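# Place the entire wire inside the bin

## Task

Get every part of the wire into the bin so that none of it sits higher than the bin's rim; a wire left dangling over the table edge may count as failure.

## Robot and tools

Robot: two arms, left_arm and right_arm, each with a two-finger gripper and a wrist camera. Scene frame: origin at table-top height, halfway between the nominal arm bases; +x points out over the table, +z up, and left_arm is on the +y side (arm names do not match image sides). Measured bases: left_arm at (+0.032, +0.290, 0) m with identity rotation; right_arm at (-0.039, -0.354, 0) m, quat_wxyz (+1.000, 0, 0, -0.005). A two-camera stand sits behind the arms. Loose objects may occasionally get a brief nudge.

Frames: each arm reports its hand pose, velocities, targets and wrist camera pose in its own base frame. Fixed cameras and the table use the scene frame. Motion offsets are taken along the axes of that arm's current Hand target. The fingers extend along the gripper's +z and close along its y; end_effector_position is the point between the pads, under 1 cm behind the tips. Reported positions and orientations can be off by a few centimetres, more when reaching far.

Row format (used by every moving tool): 14 numbers, each in [-1, 1], always for both arms: left dx, dy, dz, rx, ry, rz, opening, then right dx, dy, dz, rx, ry, rz, opening. The six pose numbers are an offset, not a pose, measured from that arm's Hand target at the start of the action or move; 1.0 equals 0.6 m or 180 degrees, and rx, ry, rz form a single rotation vector. Opening is absolute: +1 fully open (about 87 mm between pads), +0.5 about 69 mm, 0 about 43 mm, -0.5 about 18 mm, -1 closed. Sending 0 for an arm's six pose numbers re-commands its current Hand target; always send the opening you want, since 0 is itself a command (half open).

execute_actions: argument actions is a list of actions; each action is a list of up to 15 rows, one per 1/30 s step; a short action repeats its last row to fill 15 steps. Every row counts from the start pose of that action, and each new action starts from the then-current Hand target, so repeating an offset moves further. cameras: list of names, ["all"], [] or null (null shows all only when actions is empty). Example: [[[14 numbers]]].

move: target is one row or a list of up to 15 rows; every row in the list is an offset from the same starting Hand targets, not from the previous row. speed in m/s, 0.002 to 2.9, default 0.25 (rotation capped at twice that in rad/s), one value or one per target. blend in m rounds corners between listed targets (0 = stop at each). opening_speed: rate of opening change per second on the -1..+1 scale, at least 0.2. blocking=false returns after about 0.5 s while motion continues. The whole move is capped at 10 s. Paths are straight and do not avoid obstacles or the other arm; grippers lag and overshoot more at speed, especially with a nearly straight arm. Avoid paths near an arm's own base (it can flip the shoulder posture); route around it. The result adds a move: line: done, off_target, moving, held or fault, plus limits=paced (pose clipped) or limits=held (steps withheld).

wait: seconds 0 to 10; arms keep their last command; returns early if a running move ends. stop: brakes the running move (needs some distance). zoom_image: camera (one of cam_head_left, cam_head_right, cam_high, cam_low, cam_left_wrist, cam_right_wrist) and region [x0, y0, x1, y1] in pixels, top-left origin, at most 504 wide and 504 high, only for cameras in the newest images. All images are 672x504. finished_scene: scene (1 or 2); ends the scene for good, and the wire must stay in the bin with no help.

Results: end_effector_position (m) and end_effector_quat_wxyz per arm; Hand target (the commanded pose after clipping, base for the next offsets); Tool commands; grip_measured on the opening scale; Joint positions (gripper last, 0 closed to 1 open); Joint velocities, possibly shown as within noise; joint torques (includes arm weight; joints 1-3 wrap at ±28 N m); motor temperatures. The controller clips commanded orientation to within 40 degrees of the measured one. Grippers often stop short or sag and tilt from friction and weight; check pose after each move and send the missing offset or rotation back. Tiny moves may not happen or go sideways.

Joint ranges (rad): waist -2.618 to 3.054, shoulder 0 to 3.142, elbow 0 to 3.142 (straight at 2.901), wrist pitch -1.571 to 1.571, wrist yaw -1.571 to 1.571, wrist roll -2.094 to 2.094.

Gripping: to hold, command about 0.04 below grip_measured at first contact for full force, less for lighter. Readings may be off by about 1 mm. A wire under about 1 mm thick gets proportionally less force even at -1. Fast closing can squeeze too hard.

Avoid: the wire falling off the table or hanging over its edge; releasing it while it moves or from high up; fast contact with the table, bin or heavy things; any contact between the two grippers, wrist cameras or housings, or closing one gripper on the other's fingers (the clearance check does not prevent these); strain on camera cables; pressing toward unreachable poses or holding stretched out long, which heats motors (MOTOR HOT at 75 °C, arm folds and idles at 90 °C, collapses at 100 °C). An arm blocked by something keeps pushing until you command its target back past the gripper.

Each tool is called after ">>>" as name(argument=value, ...) on one line, values as JSON.

## Session

>>> execute_actions(actions=[])

Scene clock: 0.00 s.
left_arm: end_effector_position=(+0.3932, +0.0109, +0.0596) grip_measured=+0.991 end_effector_quat_wxyz=(+0.580, -0.023, +0.814, +0.035) | right_arm: end_effector_position=(+0.3890, -0.0013, +0.0639) grip_measured=+0.993 end_effector_quat_wxyz=(+0.619, +0.017, +0.785, -0.009)
Joint positions: left_arm=[-0.017 1.549 0.412 0.803 -0.1 -0.003 0.995] | right_arm=[0.019 1.586 0.327 1.024 0.054 0.021 0.997]
Joint velocities: within noise
Joint torques (N m): no reading
Motor temperatures (°C): left_arm=[23 32 32 22 22 22 21] | right_arm=[18 32 32 26 23 21 19]
Heat: left arm: 32 °C; right arm: 32 °C.
Hand target: left_arm +0.3943, +0.0109, +0.0617; +0.581, -0.023, +0.813, +0.035 | right_arm +0.3936, -0.0012, +0.0738; +0.631, +0.018, +0.775, -0.008
Tool commands: left_gripper/opening=+1.0 right_gripper/opening=+1.0

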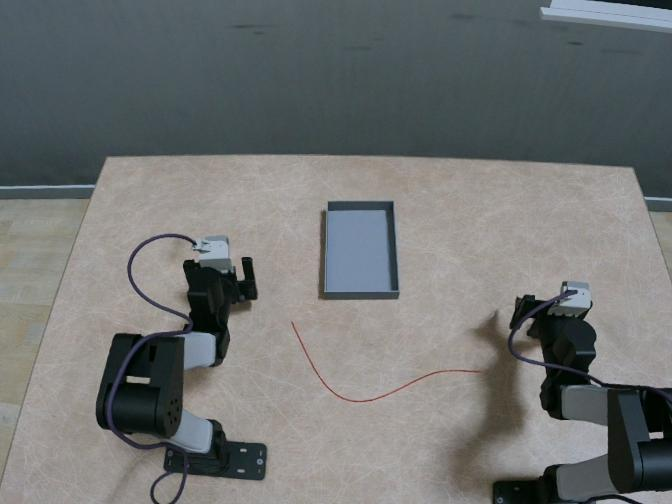

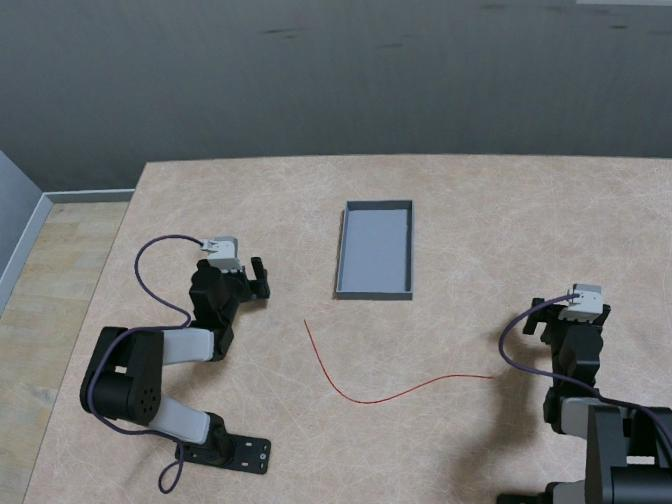

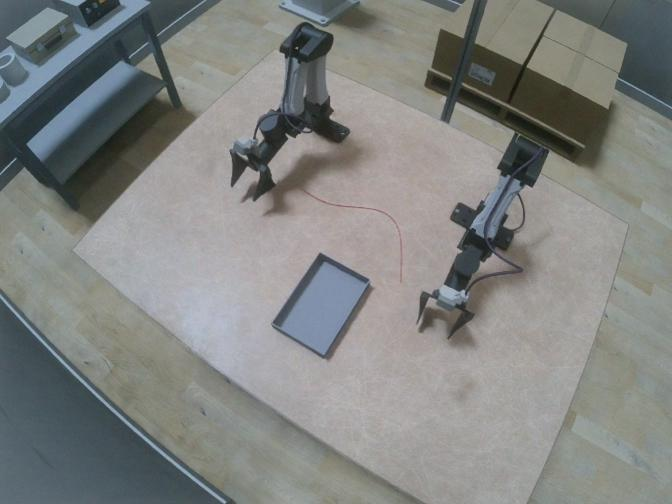

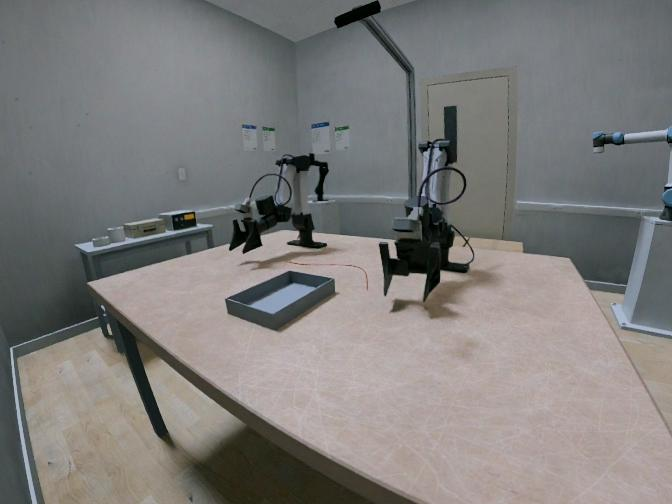

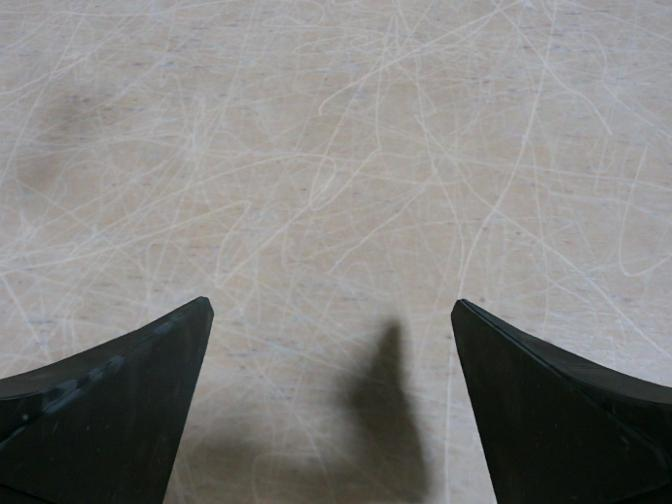

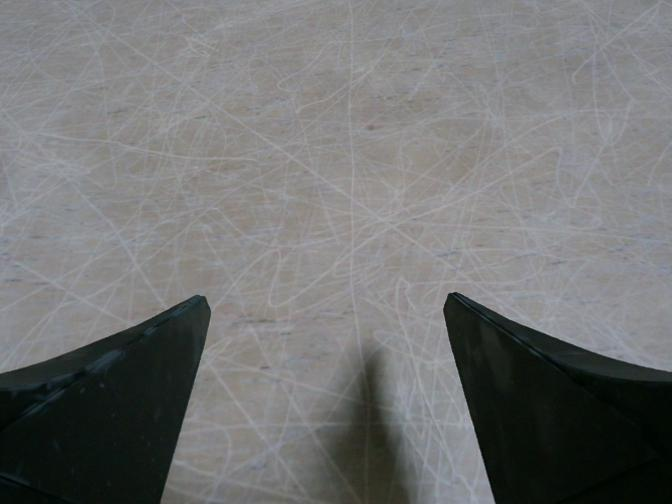

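>>> move(target=[0.0765,-0.3213,-0.4005,-0.0695,0.392,-0.1146,0.0,0.034,0.4253,-0.276,0.2278,0.390,0.2748,0.0], speed=0.25, cameras=["cam_head_left","cam_left_wrist","cam_right_wrist"])

Scene clock: 71.07 s.
left_arm: end_effector_position=(+0.1687, -0.1971, +0.0868) grip_measured=+0.000 end_effector_quat_wxyz=(+0.004, -0.234, +0.972, +0.001) | right_arm: end_effector_position=(+0.2340, +0.2533, +0.0846) grip_measured=+0.000 end_effector_quat_wxyz=(+0.002, +0.512, +0.859, -0.006)
Joint positions: left_arm=[-0.718 1.581 1.178 -1.165 -0.008 -1.191 0.5] | right_arm=[0.711 1.825 1.448 -1.204 0.008 1.785 0.5]
Joint torques (N m): left_arm=[-1.07 -5.01 7.34 0.2 -0.03 -0.16] | right_arm=[0.81 -7.54 8.61 0.07 -0.01 0.12]
Motor temperatures (°C): left_arm=[23 32 36 28 22 22 21] | right_arm=[18 34 36 30 23 21 19]
Heat: left arm: 36 °C; right arm: 36 °C.
Hand target: left_arm +0.1683, -0.2013, +0.0901; +0.000, -0.234, +0.972, +0.000 | right_arm +0.2371, +0.2600, +0.0899; +0.001, +0.515, +0.857, +0.000
Off the commanded pose: left_arm 0.005 m, 0 deg | right_arm 0.009 m, 1 deg.
move: done
Images, in order (width x height): cam_head_left 672x504, cam_left_wrist 672x504, cam_right_wrist 672x504.

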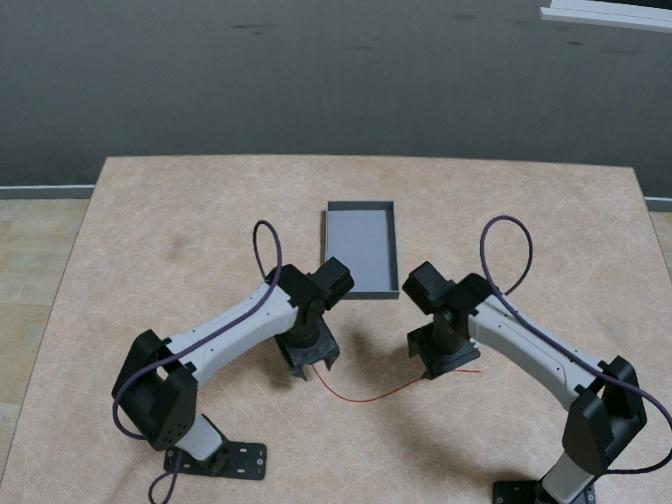

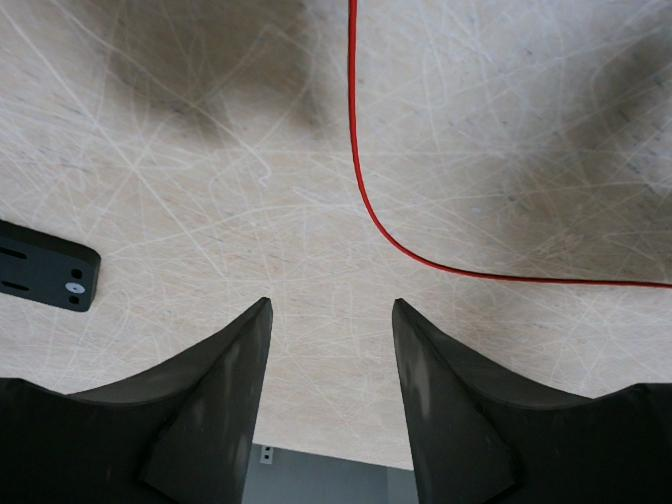

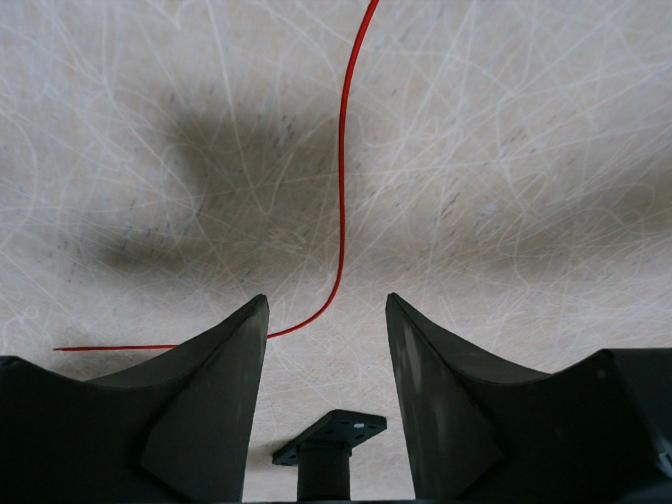

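>>> move(target=[-0.013,-0.018,0.095,0,0,0,-0.3,0,-0.011,0.091,0,0,0,-0.3], speed=0.15, cameras=["cam_left_wrist","cam_right_wrist"])

Scene clock: 80.37 s.
left_arm: end_effector_position=(+0.1796, -0.2068, +0.0359) grip_measured=-0.300 end_effector_quat_wxyz=(+0.003, -0.234, +0.972, +0.002) | right_arm: end_effector_position=(+0.2318, +0.2531, +0.0384) grip_measured=-0.300 end_effector_quat_wxyz=(+0.002, +0.513, +0.859, -0.003)
Joint positions: left_arm=[-0.718 1.689 1.084 -0.966 -0.007 -1.191 0.35] | right_arm=[0.714 1.853 1.295 -1.017 0.007 1.79 0.35]
Joint torques (N m): left_arm=[0.09 -5.93 4.89 0.45 -0.04 -0.02] | right_arm=[0.91 -8.03 4.74 0.39 0.01 0.14]
Heat: left arm: 35 °C; right arm: 37 °C.
Hand target: left_arm +0.1800, -0.2074, +0.0330; +0.000, -0.234, +0.972, +0.000 | right_arm +0.2315, +0.2568, +0.0353; +0.001, +0.515, +0.857, +0.000
Off the commanded pose: left_arm 0.003 m, 0 deg | right_arm 0.005 m, 0 deg.
move: done
Images, in order (width x height): cam_left_wrist 672x504, cam_right_wrist 672x504.

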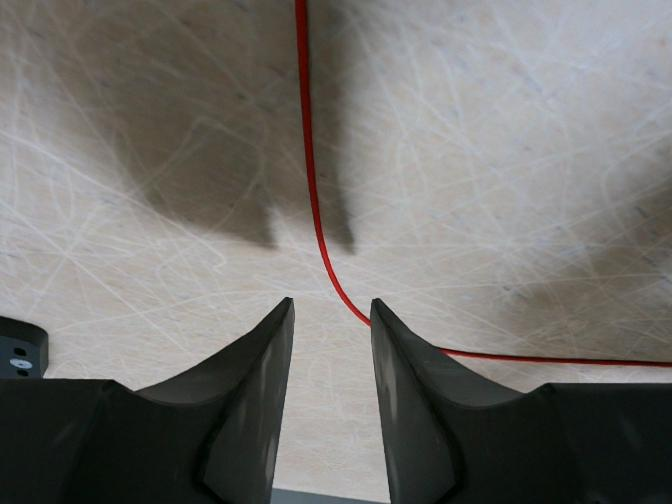

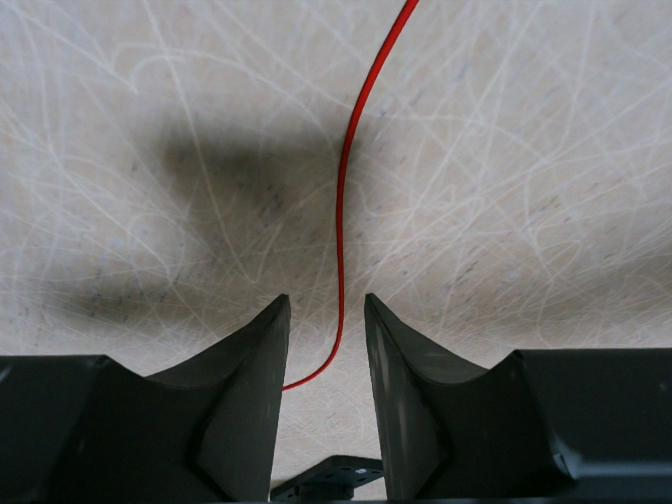

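>>> move(target=[-0.013,0.0097,0.033,0,0,-0.028,-0.5,0,-0.0074,0.043,0,0,0,-0.5], speed=0.08, cameras=["cam_left_wrist","cam_right_wrist"])

Scene clock: 93.03 s.
left_arm: end_effector_position=(+0.1836, -0.1993, +0.0170) grip_measured=-0.500 end_effector_quat_wxyz=(+0.004, -0.269, +0.963, +0.000) | right_arm: end_effector_position=(+0.2289, +0.2516, +0.0140) grip_measured=-0.500 end_effector_quat_wxyz=(+0.003, +0.513, +0.859, -0.001)
Joint positions: left_arm=[-0.685 1.698 1.013 -0.882 -0.006 -1.23 0.25] | right_arm=[0.716 1.871 1.214 -0.914 0.007 1.793 0.25]
Joint torques (N m): left_arm=[0.64 -5.63 4.53 0.48 -0.04 -0.17] | right_arm=[0.96 -7.71 4.44 0.41 0 0.15]
Heat: left arm: 35 °C; right arm: 36 °C.
Hand target: left_arm +0.1844, -0.1987, +0.0132; +0.000, -0.277, +0.961, +0.000 | right_arm +0.2275, +0.2547, +0.0096; +0.001, +0.515, +0.857, +0.000
Off the commanded pose: left_arm 0.004 m, 1 deg | right_arm 0.006 m, 0 deg.
move: done
Images, in order (width x height): cam_left_wrist 672x504, cam_right_wrist 672x504.

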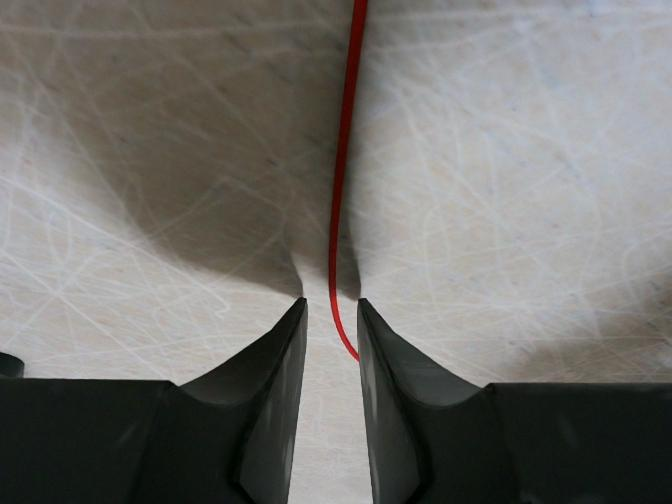

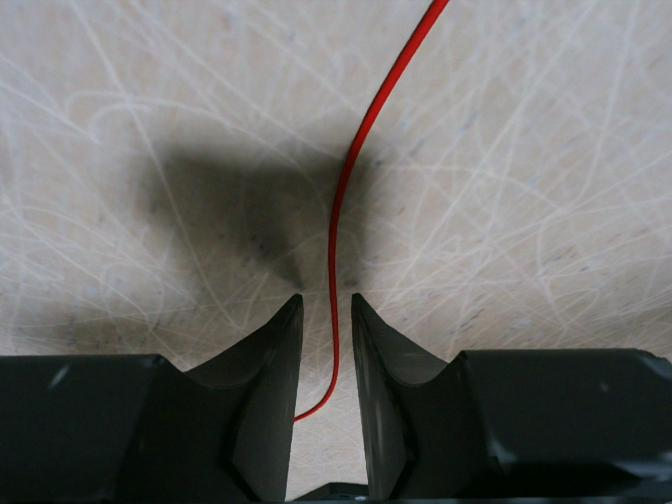

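>>> move(target=[[0,0,0.013,0,0,0,-0.6,0,0,0.0167,0,0,0,-0.6],[0,0,0.013,0,0,0,-1,0,0,0.0167,0,0,0,-1]], speed=0.03, opening_speed=0.6, cameras=["cam_left_wrist","cam_right_wrist"])

>>> zoom_image(camera="cam_left_wrist", region=[220, 220, 440, 400])

>>> zoom_image(camera="cam_right_wrist", region=[220, 220, 440, 400])

Scene clock: 100.20 s.
left_arm: end_effector_position=(+0.1857, -0.2029, +0.0123) grip_measured=-0.976 end_effector_quat_wxyz=(+0.005, -0.269, +0.963, -0.009) | right_arm: end_effector_position=(+0.2309, +0.2538, +0.0074) grip_measured=-0.974 end_effector_quat_wxyz=(+0.004, +0.513, +0.858, +0.005)
Joint positions: left_arm=[-0.685 1.706 1.001 -0.846 0.002 -1.231 0.012] | right_arm=[0.716 1.881 1.199 -0.876 0.004 1.793 0.013]
Joint torques (N m): left_arm=[0.59 -5.19 4.1 0.47 -0.11 -0.16] | right_arm=[1.01 -7.2 3.77 0.43 0.03 0.15]
Heat: left arm: 35 °C; right arm: 36 °C.
Hand target: left_arm +0.1843, -0.1986, +0.0053; +0.000, -0.277, +0.961, +0.000 | right_arm +0.2275, +0.2547, -0.0005; +0.001, +0.515, +0.857, +0.000
Off the commanded pose: left_arm 0.008 m, 1 deg | right_arm 0.009 m, 1 deg.
move: done
Images, in order (width x height): cam_left_wrist 672x504, cam_right_wrist 672x504.

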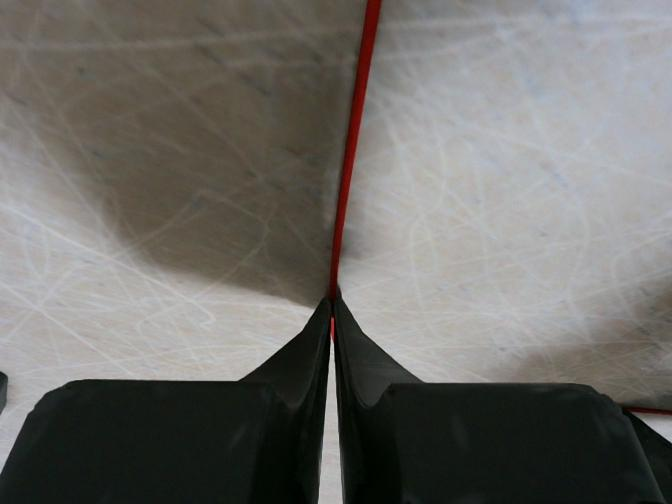

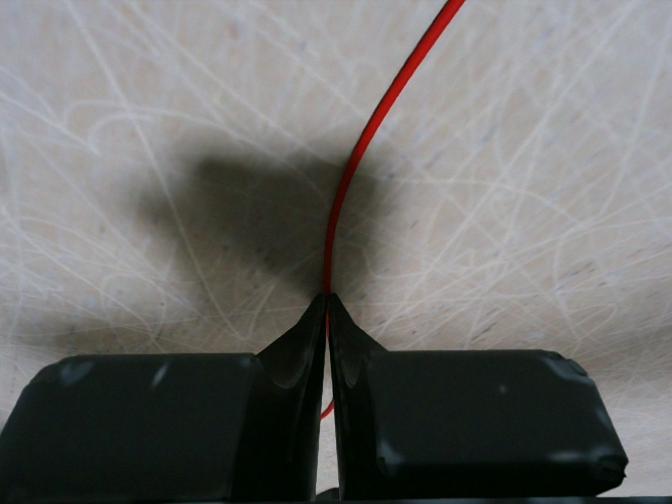

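Scaled by 2.291.

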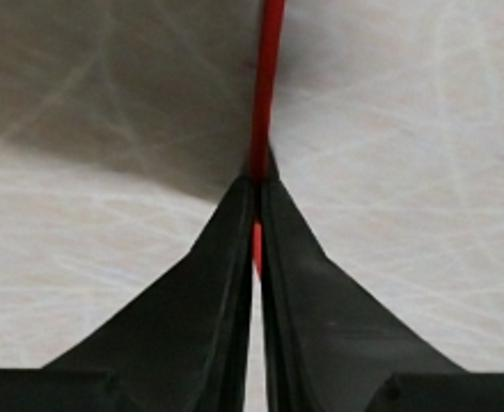

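Scaled by 2.291.

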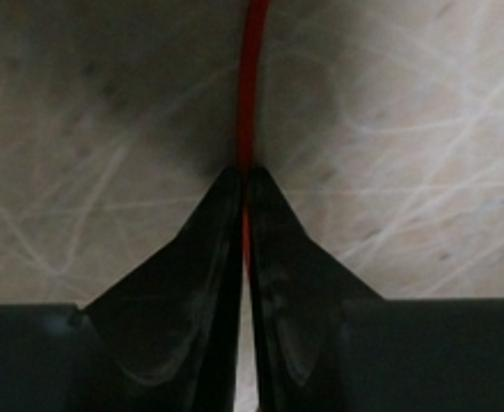

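>>> move(target=[[0,0,-0.06,0,0,0,-1,0,0,-0.065,0,0,0,-1],[-0.0515,-0.0548,-0.1495,0,0,0.0944,-1,-0.0095,0.1148,-0.159,0,0,-0.15,-1]], speed=0.12, blend=0.015, cameras=["all"])

Scene clock: 121.33 s.
left_arm: end_effector_position=(+0.2246, -0.2113, +0.0935) grip_measured=-0.976 end_effector_quat_wxyz=(+0.001, -0.131, +0.991, -0.002) | right_arm: end_effector_position=(+0.2853, +0.2807, +0.0913) grip_measured=-0.974 end_effector_quat_wxyz=(-0.001, +0.301, +0.953, -0.005)
Joint positions: left_arm=[-0.647 1.8 1.451 -1.216 0.002 -0.909 0.012] | right_arm=[0.679 2.129 1.903 -1.354 0.004 1.291 0.013]
Joint torques (N m): left_arm=[0.55 -6.94 7.41 0.23 -0.12 -0.02] | right_arm=[-0.29 -10.07 8.7 0.13 0.02 -0.05]
Heat: left arm: 35 °C; right arm: 35 °C.
Hand target: left_arm +0.2280, -0.2100, +0.0951; +0.000, -0.132, +0.991, +0.000 | right_arm +0.2908, +0.2821, +0.0950; +0.001, +0.300, +0.954, -0.001
Off the commanded pose: left_arm 0.004 m, 0 deg | right_arm 0.007 m, 1 deg.
move: done

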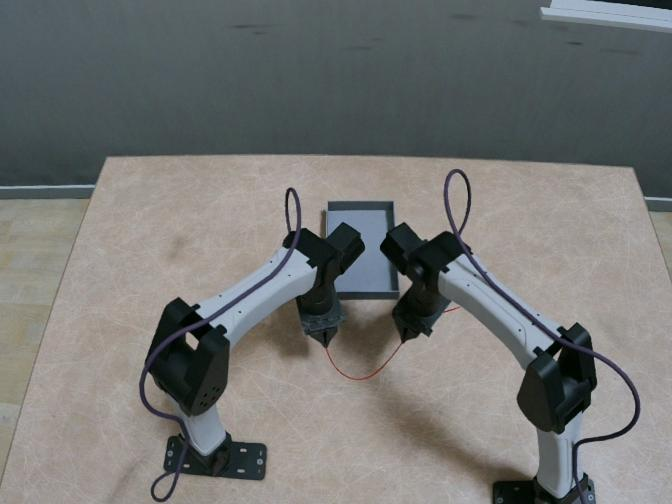

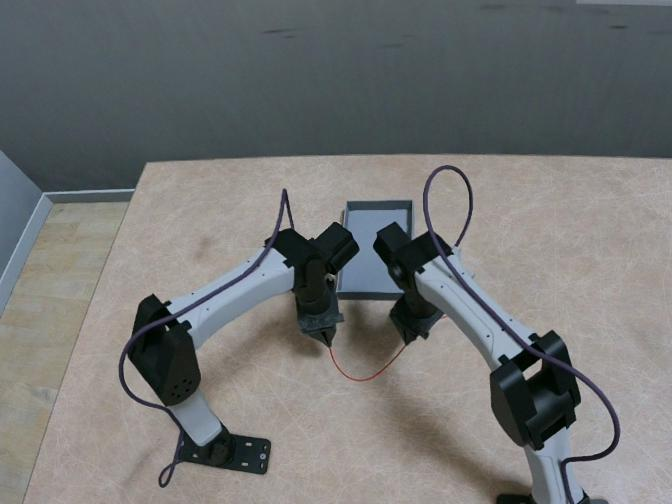

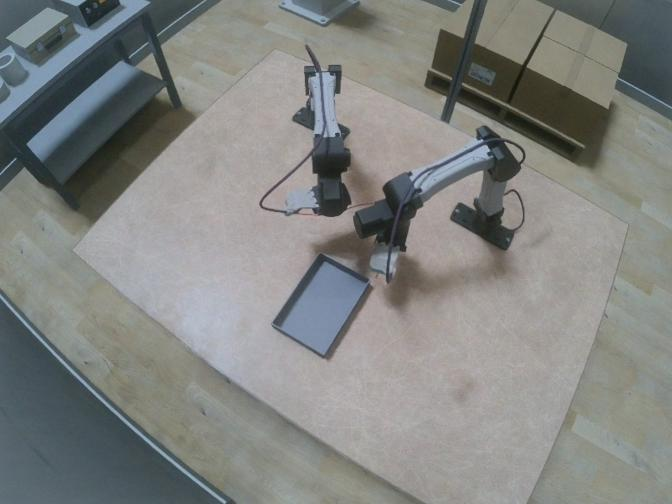

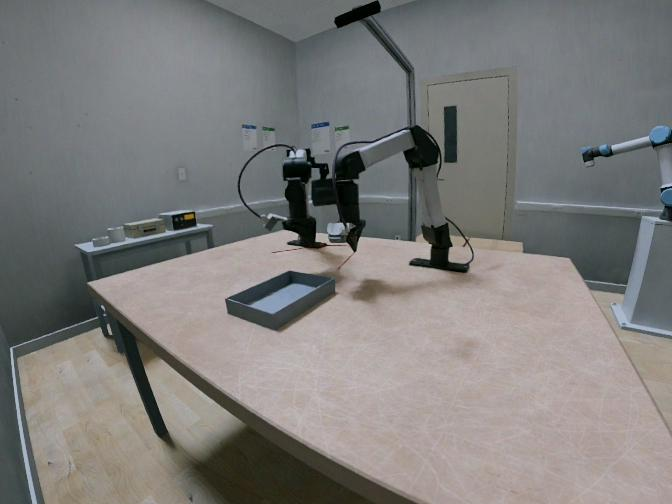

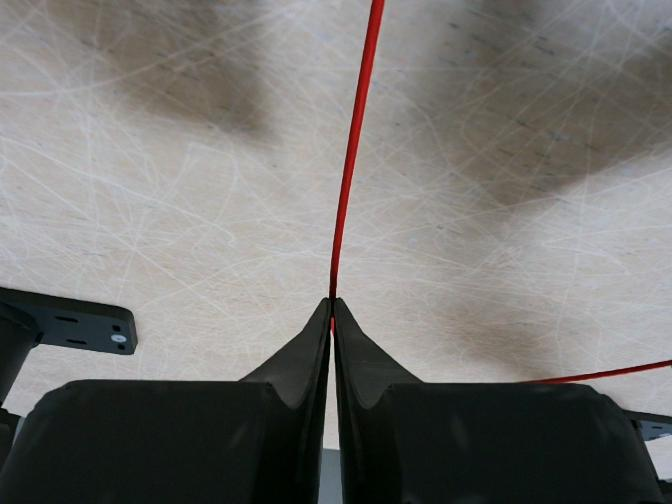

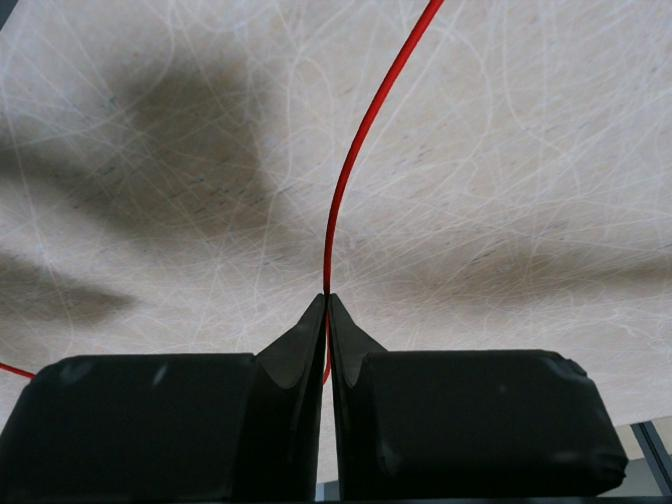

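>>> move(target=[0.0065,-0.024,-0.008,0.1113,0.0099,0.111,-1,0.012,0.032,-0.008,-0.1113,0.0246,-0.247,-1], speed=0.15, cameras=["all"])

Scene clock: 141.90 s.
left_arm: end_effector_position=(+0.2264, -0.2259, +0.0953) grip_measured=-0.976 end_effector_quat_wxyz=(-0.002, +0.042, +0.985, -0.164) | right_arm: end_effector_position=(+0.2917, +0.3012, +0.0854) grip_measured=-0.974 end_effector_quat_wxyz=(-0.005, -0.081, +0.985, +0.155)
Joint positions: left_arm=[-0.567 1.723 1.324 -1.006 0.287 -0.505 0.012] | right_arm=[0.644 2.129 1.845 -1.125 -0.267 0.503 0.013]
Joint torques (N m): left_arm=[0.62 -9.47 5.16 0.82 0.13 0] | right_arm=[-0.39 -15.75 5.07 0.82 -0.19 -0.1]
Motor temperatures (°C): left_arm=[23 33 36 23 22 21 22] | right_arm=[18 37 38 28 23 21 20]
Heat: left arm: 36 °C; right arm: 38 °C.
Hand target: left_arm +0.2280, -0.2250, +0.0999; +0.007, +0.043, +0.984, -0.174 | right_arm +0.2960, +0.3020, +0.0998; +0.016, -0.085, +0.981, +0.172
Off the commanded pose: left_arm 0.005 m, 2 deg | right_arm 0.015 m, 3 deg.
move: off_target (right_arm)

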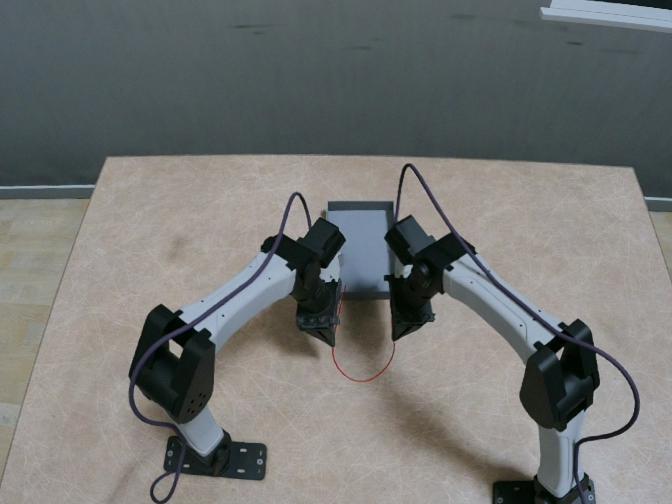

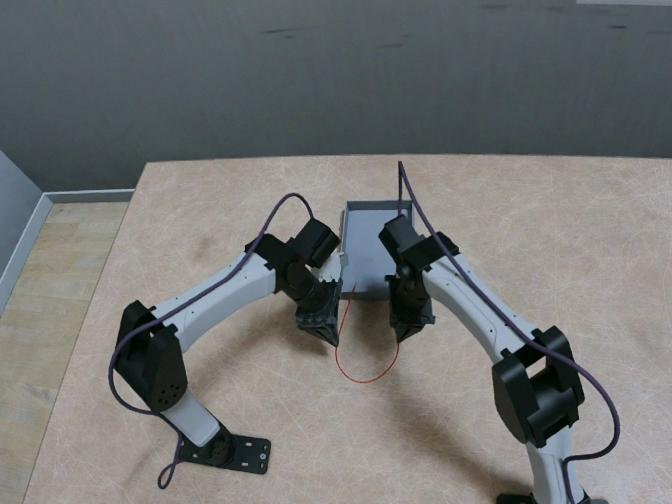

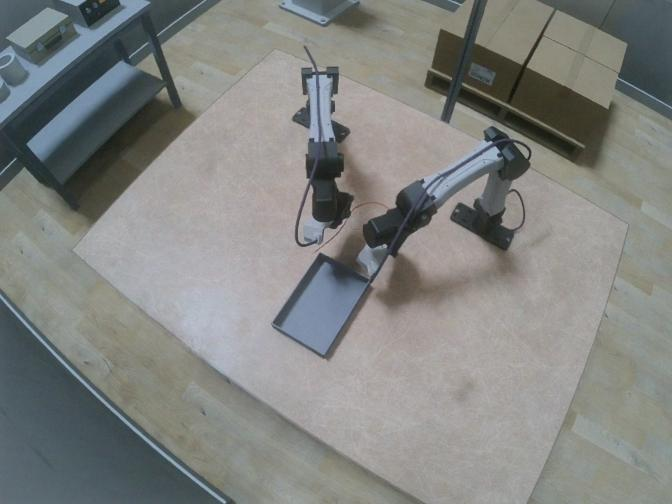

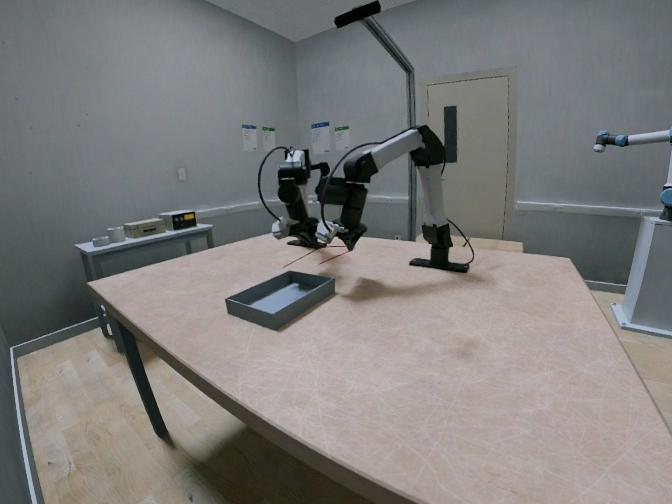

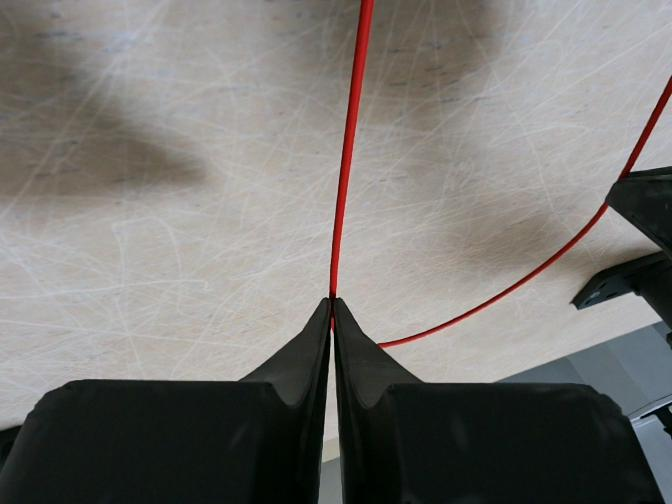

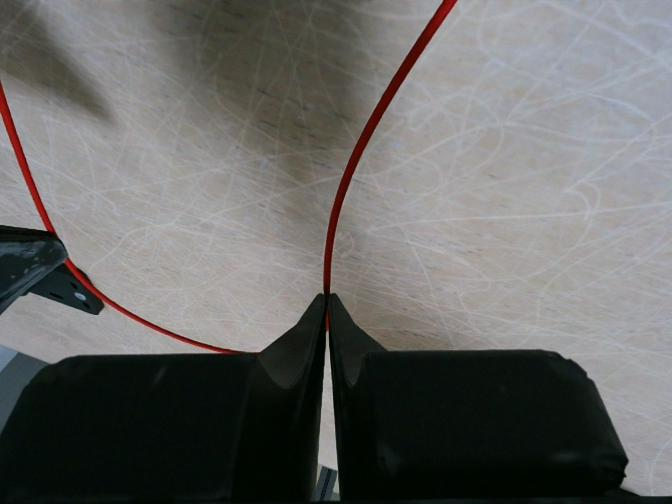

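>>> move(target=[-0.001,-0.011,0.004,0.0007,0.0075,0.0207,-1,-0.003,0.0178,-0.011,-0.006,0.0337,-0.094,-1], speed=0.12, cameras=["all"])

>>> zoom_image(camera="cam_head_left", region=[280, 190, 460, 400])

Scene clock: 157.90 s.
left_arm: end_effector_position=(+0.2284, -0.2270, +0.0983) grip_measured=-0.976 end_effector_quat_wxyz=(+0.005, +0.069, +0.983, -0.171) | right_arm: end_effector_position=(+0.2945, +0.3038, +0.1060) grip_measured=-0.974 end_effector_quat_wxyz=(-0.015, -0.229, +0.959, +0.166)
Joint positions: left_arm=[-0.567 1.723 1.336 -1.006 0.296 -0.454 0.012] | right_arm=[0.653 2.23 2.089 -1.319 -0.317 0.202 0.013]
Joint torques (N m): left_arm=[-1.32 -6.11 7.75 0.6 0.15 0.02] | right_arm=[0.95 -11.03 9.03 0.43 -0.22 -0.11]
Heat: left arm: 35 °C; right arm: 41 °C.
Hand target: left_arm +0.2280, -0.2321, +0.0999; +0.001, +0.077, +0.982, -0.174 | right_arm +0.2959, +0.3099, +0.1097; -0.012, -0.238, +0.956, +0.173
Off the commanded pose: left_arm 0.005 m, 1 deg | right_arm 0.007 m, 1 deg.
move: done

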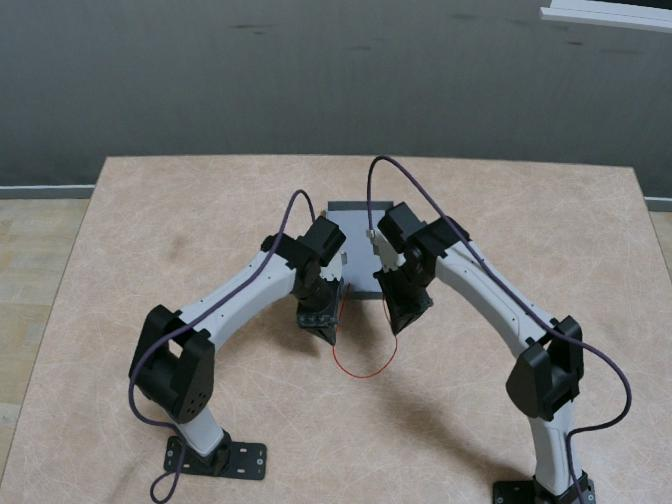

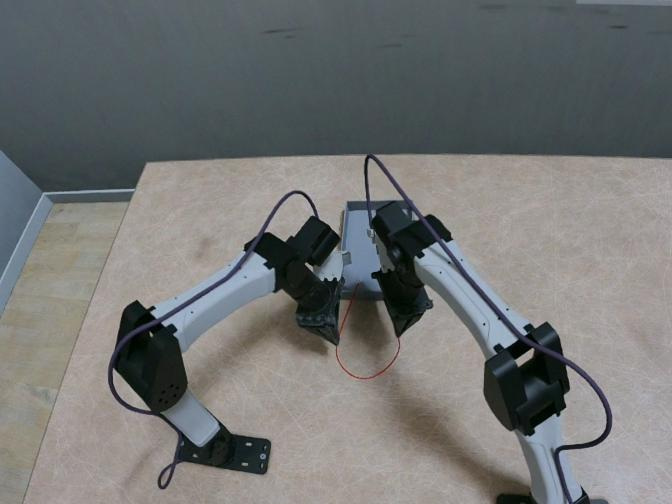

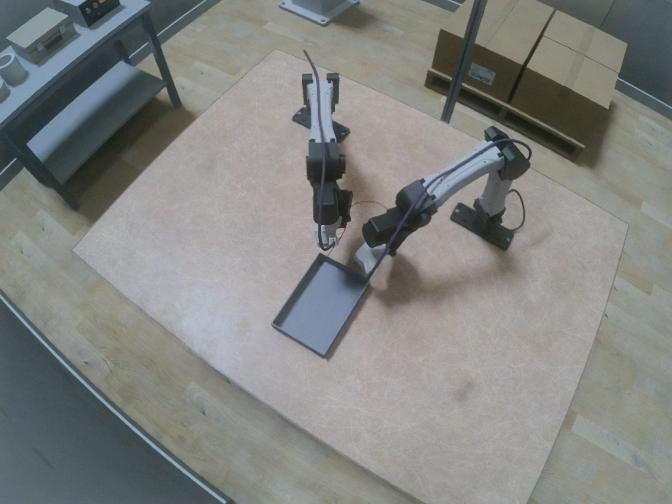

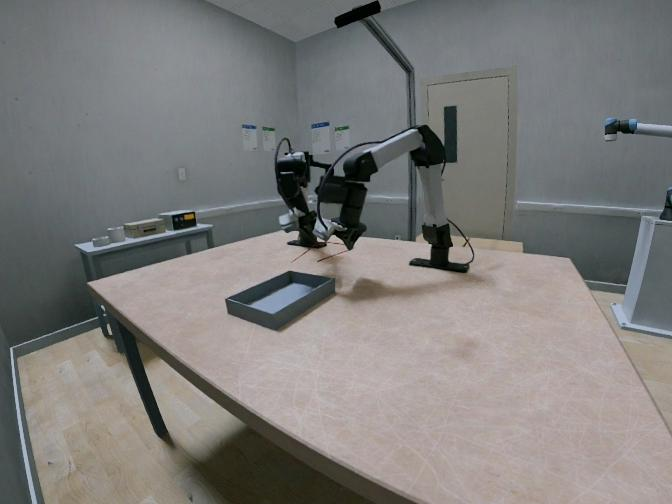

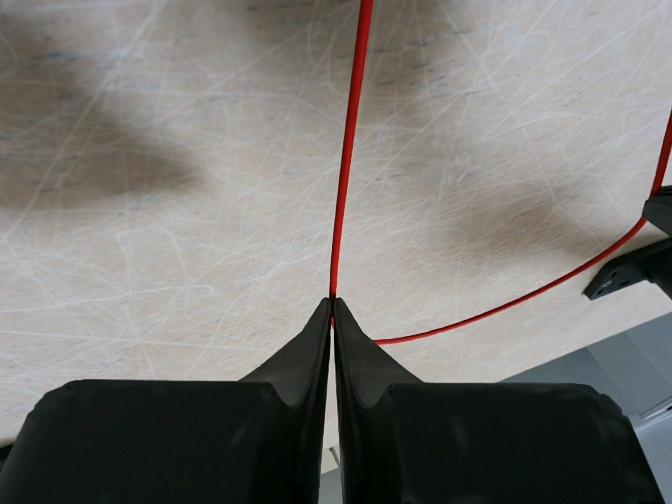

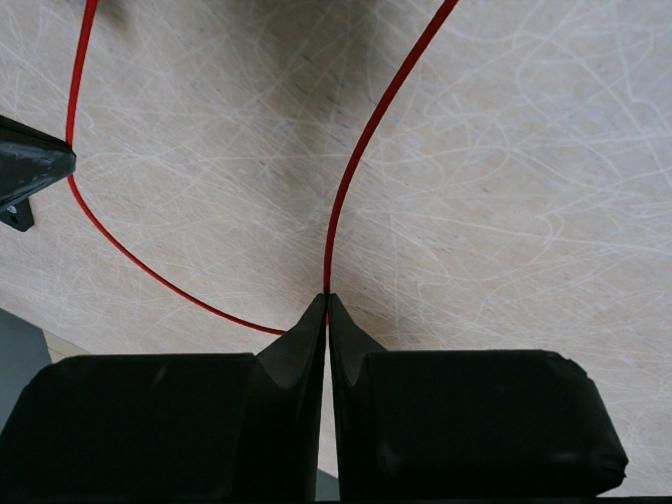

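Scaled by 2.400.

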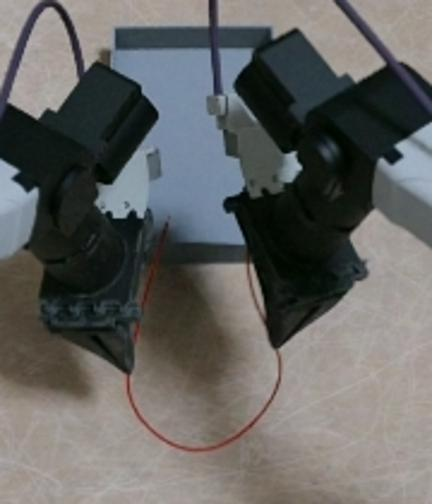

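>>> move(target=[[-0.0025,-0.0155,0.0057,0,0,0,-1,-0.011,0.0208,0.0086,0,0,0,-1],[-0.0025,-0.0155,0.0057,0,0,0,-1,-0.011,0.0208,0.0086,0,0,0,-0.6]], speed=0.12, opening_speed=0.3, cameras=["all"])

>>> zoom_image(camera="cam_head_left", region=[280, 190, 460, 400])

Scene clock: 174.20 s.
left_arm: end_effector_position=(+0.2263, -0.2371, +0.0974) grip_measured=-0.976 end_effector_quat_wxyz=(+0.001, +0.077, +0.982, -0.171) | right_arm: end_effector_position=(+0.2935, +0.3193, +0.1058) grip_measured=-0.600 end_effector_quat_wxyz=(-0.015, -0.240, +0.956, +0.167)
Joint positions: left_arm=[-0.596 1.744 1.358 -1.006 0.296 -0.467 0.012] | right_arm=[0.682 2.276 2.165 -1.341 -0.317 0.21 0.2]
Joint torques (N m): left_arm=[-0.88 -6.61 7.79 0.64 0.12 -0.12] | right_arm=[0.68 -11.3 9.05 0.44 -0.19 0.11]
Heat: left arm: 36 °C; right arm: 41 °C.
Hand target: left_arm +0.2279, -0.2421, +0.0999; +0.001, +0.078, +0.982, -0.174 | right_arm +0.2956, +0.3250, +0.1094; -0.012, -0.238, +0.956, +0.173
Off the commanded pose: left_arm 0.006 m, 0 deg | right_arm 0.007 m, 1 deg.
move: done

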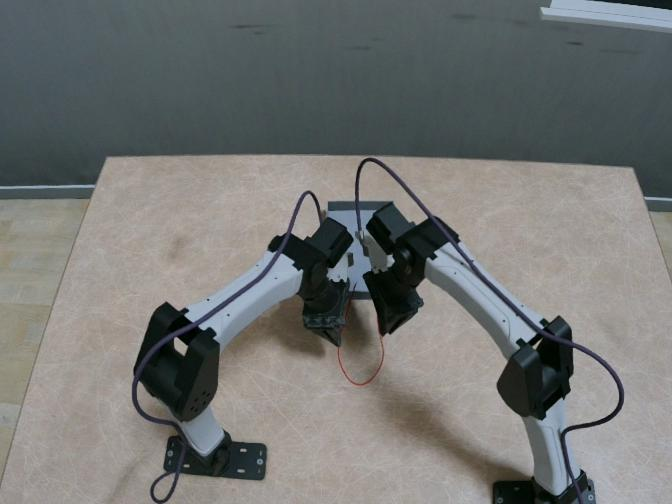

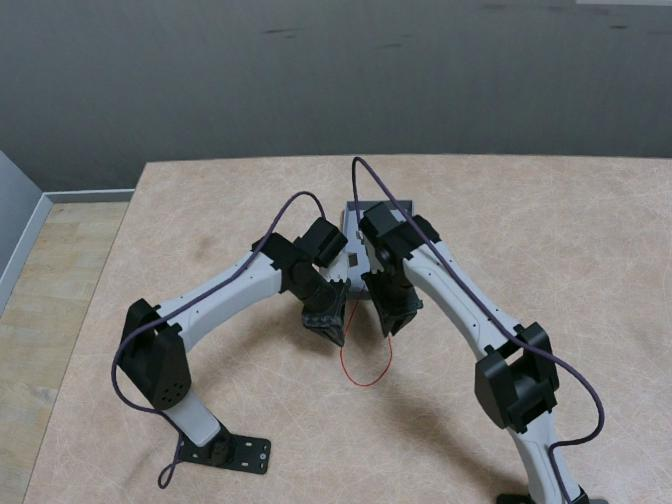

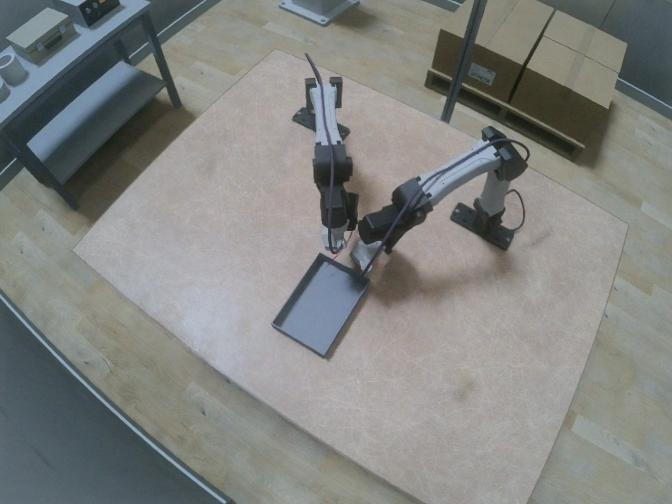

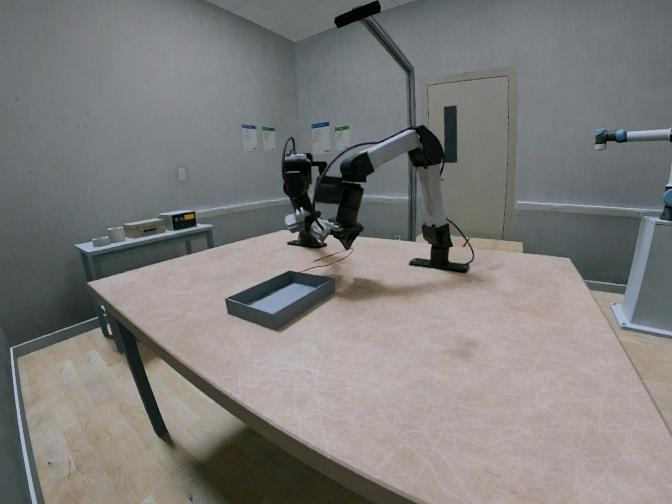

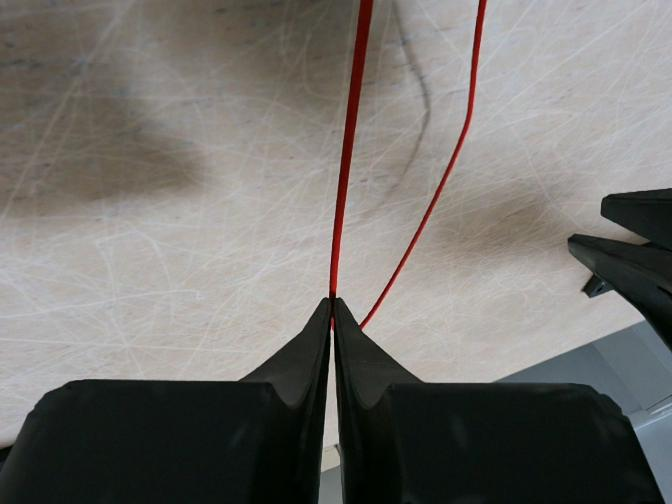

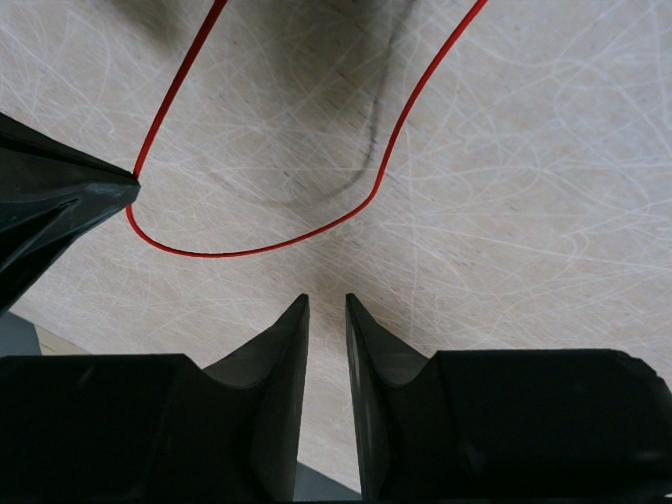

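Scaled by 2.400.

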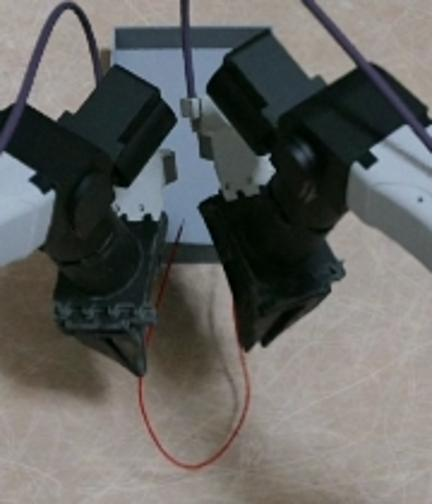

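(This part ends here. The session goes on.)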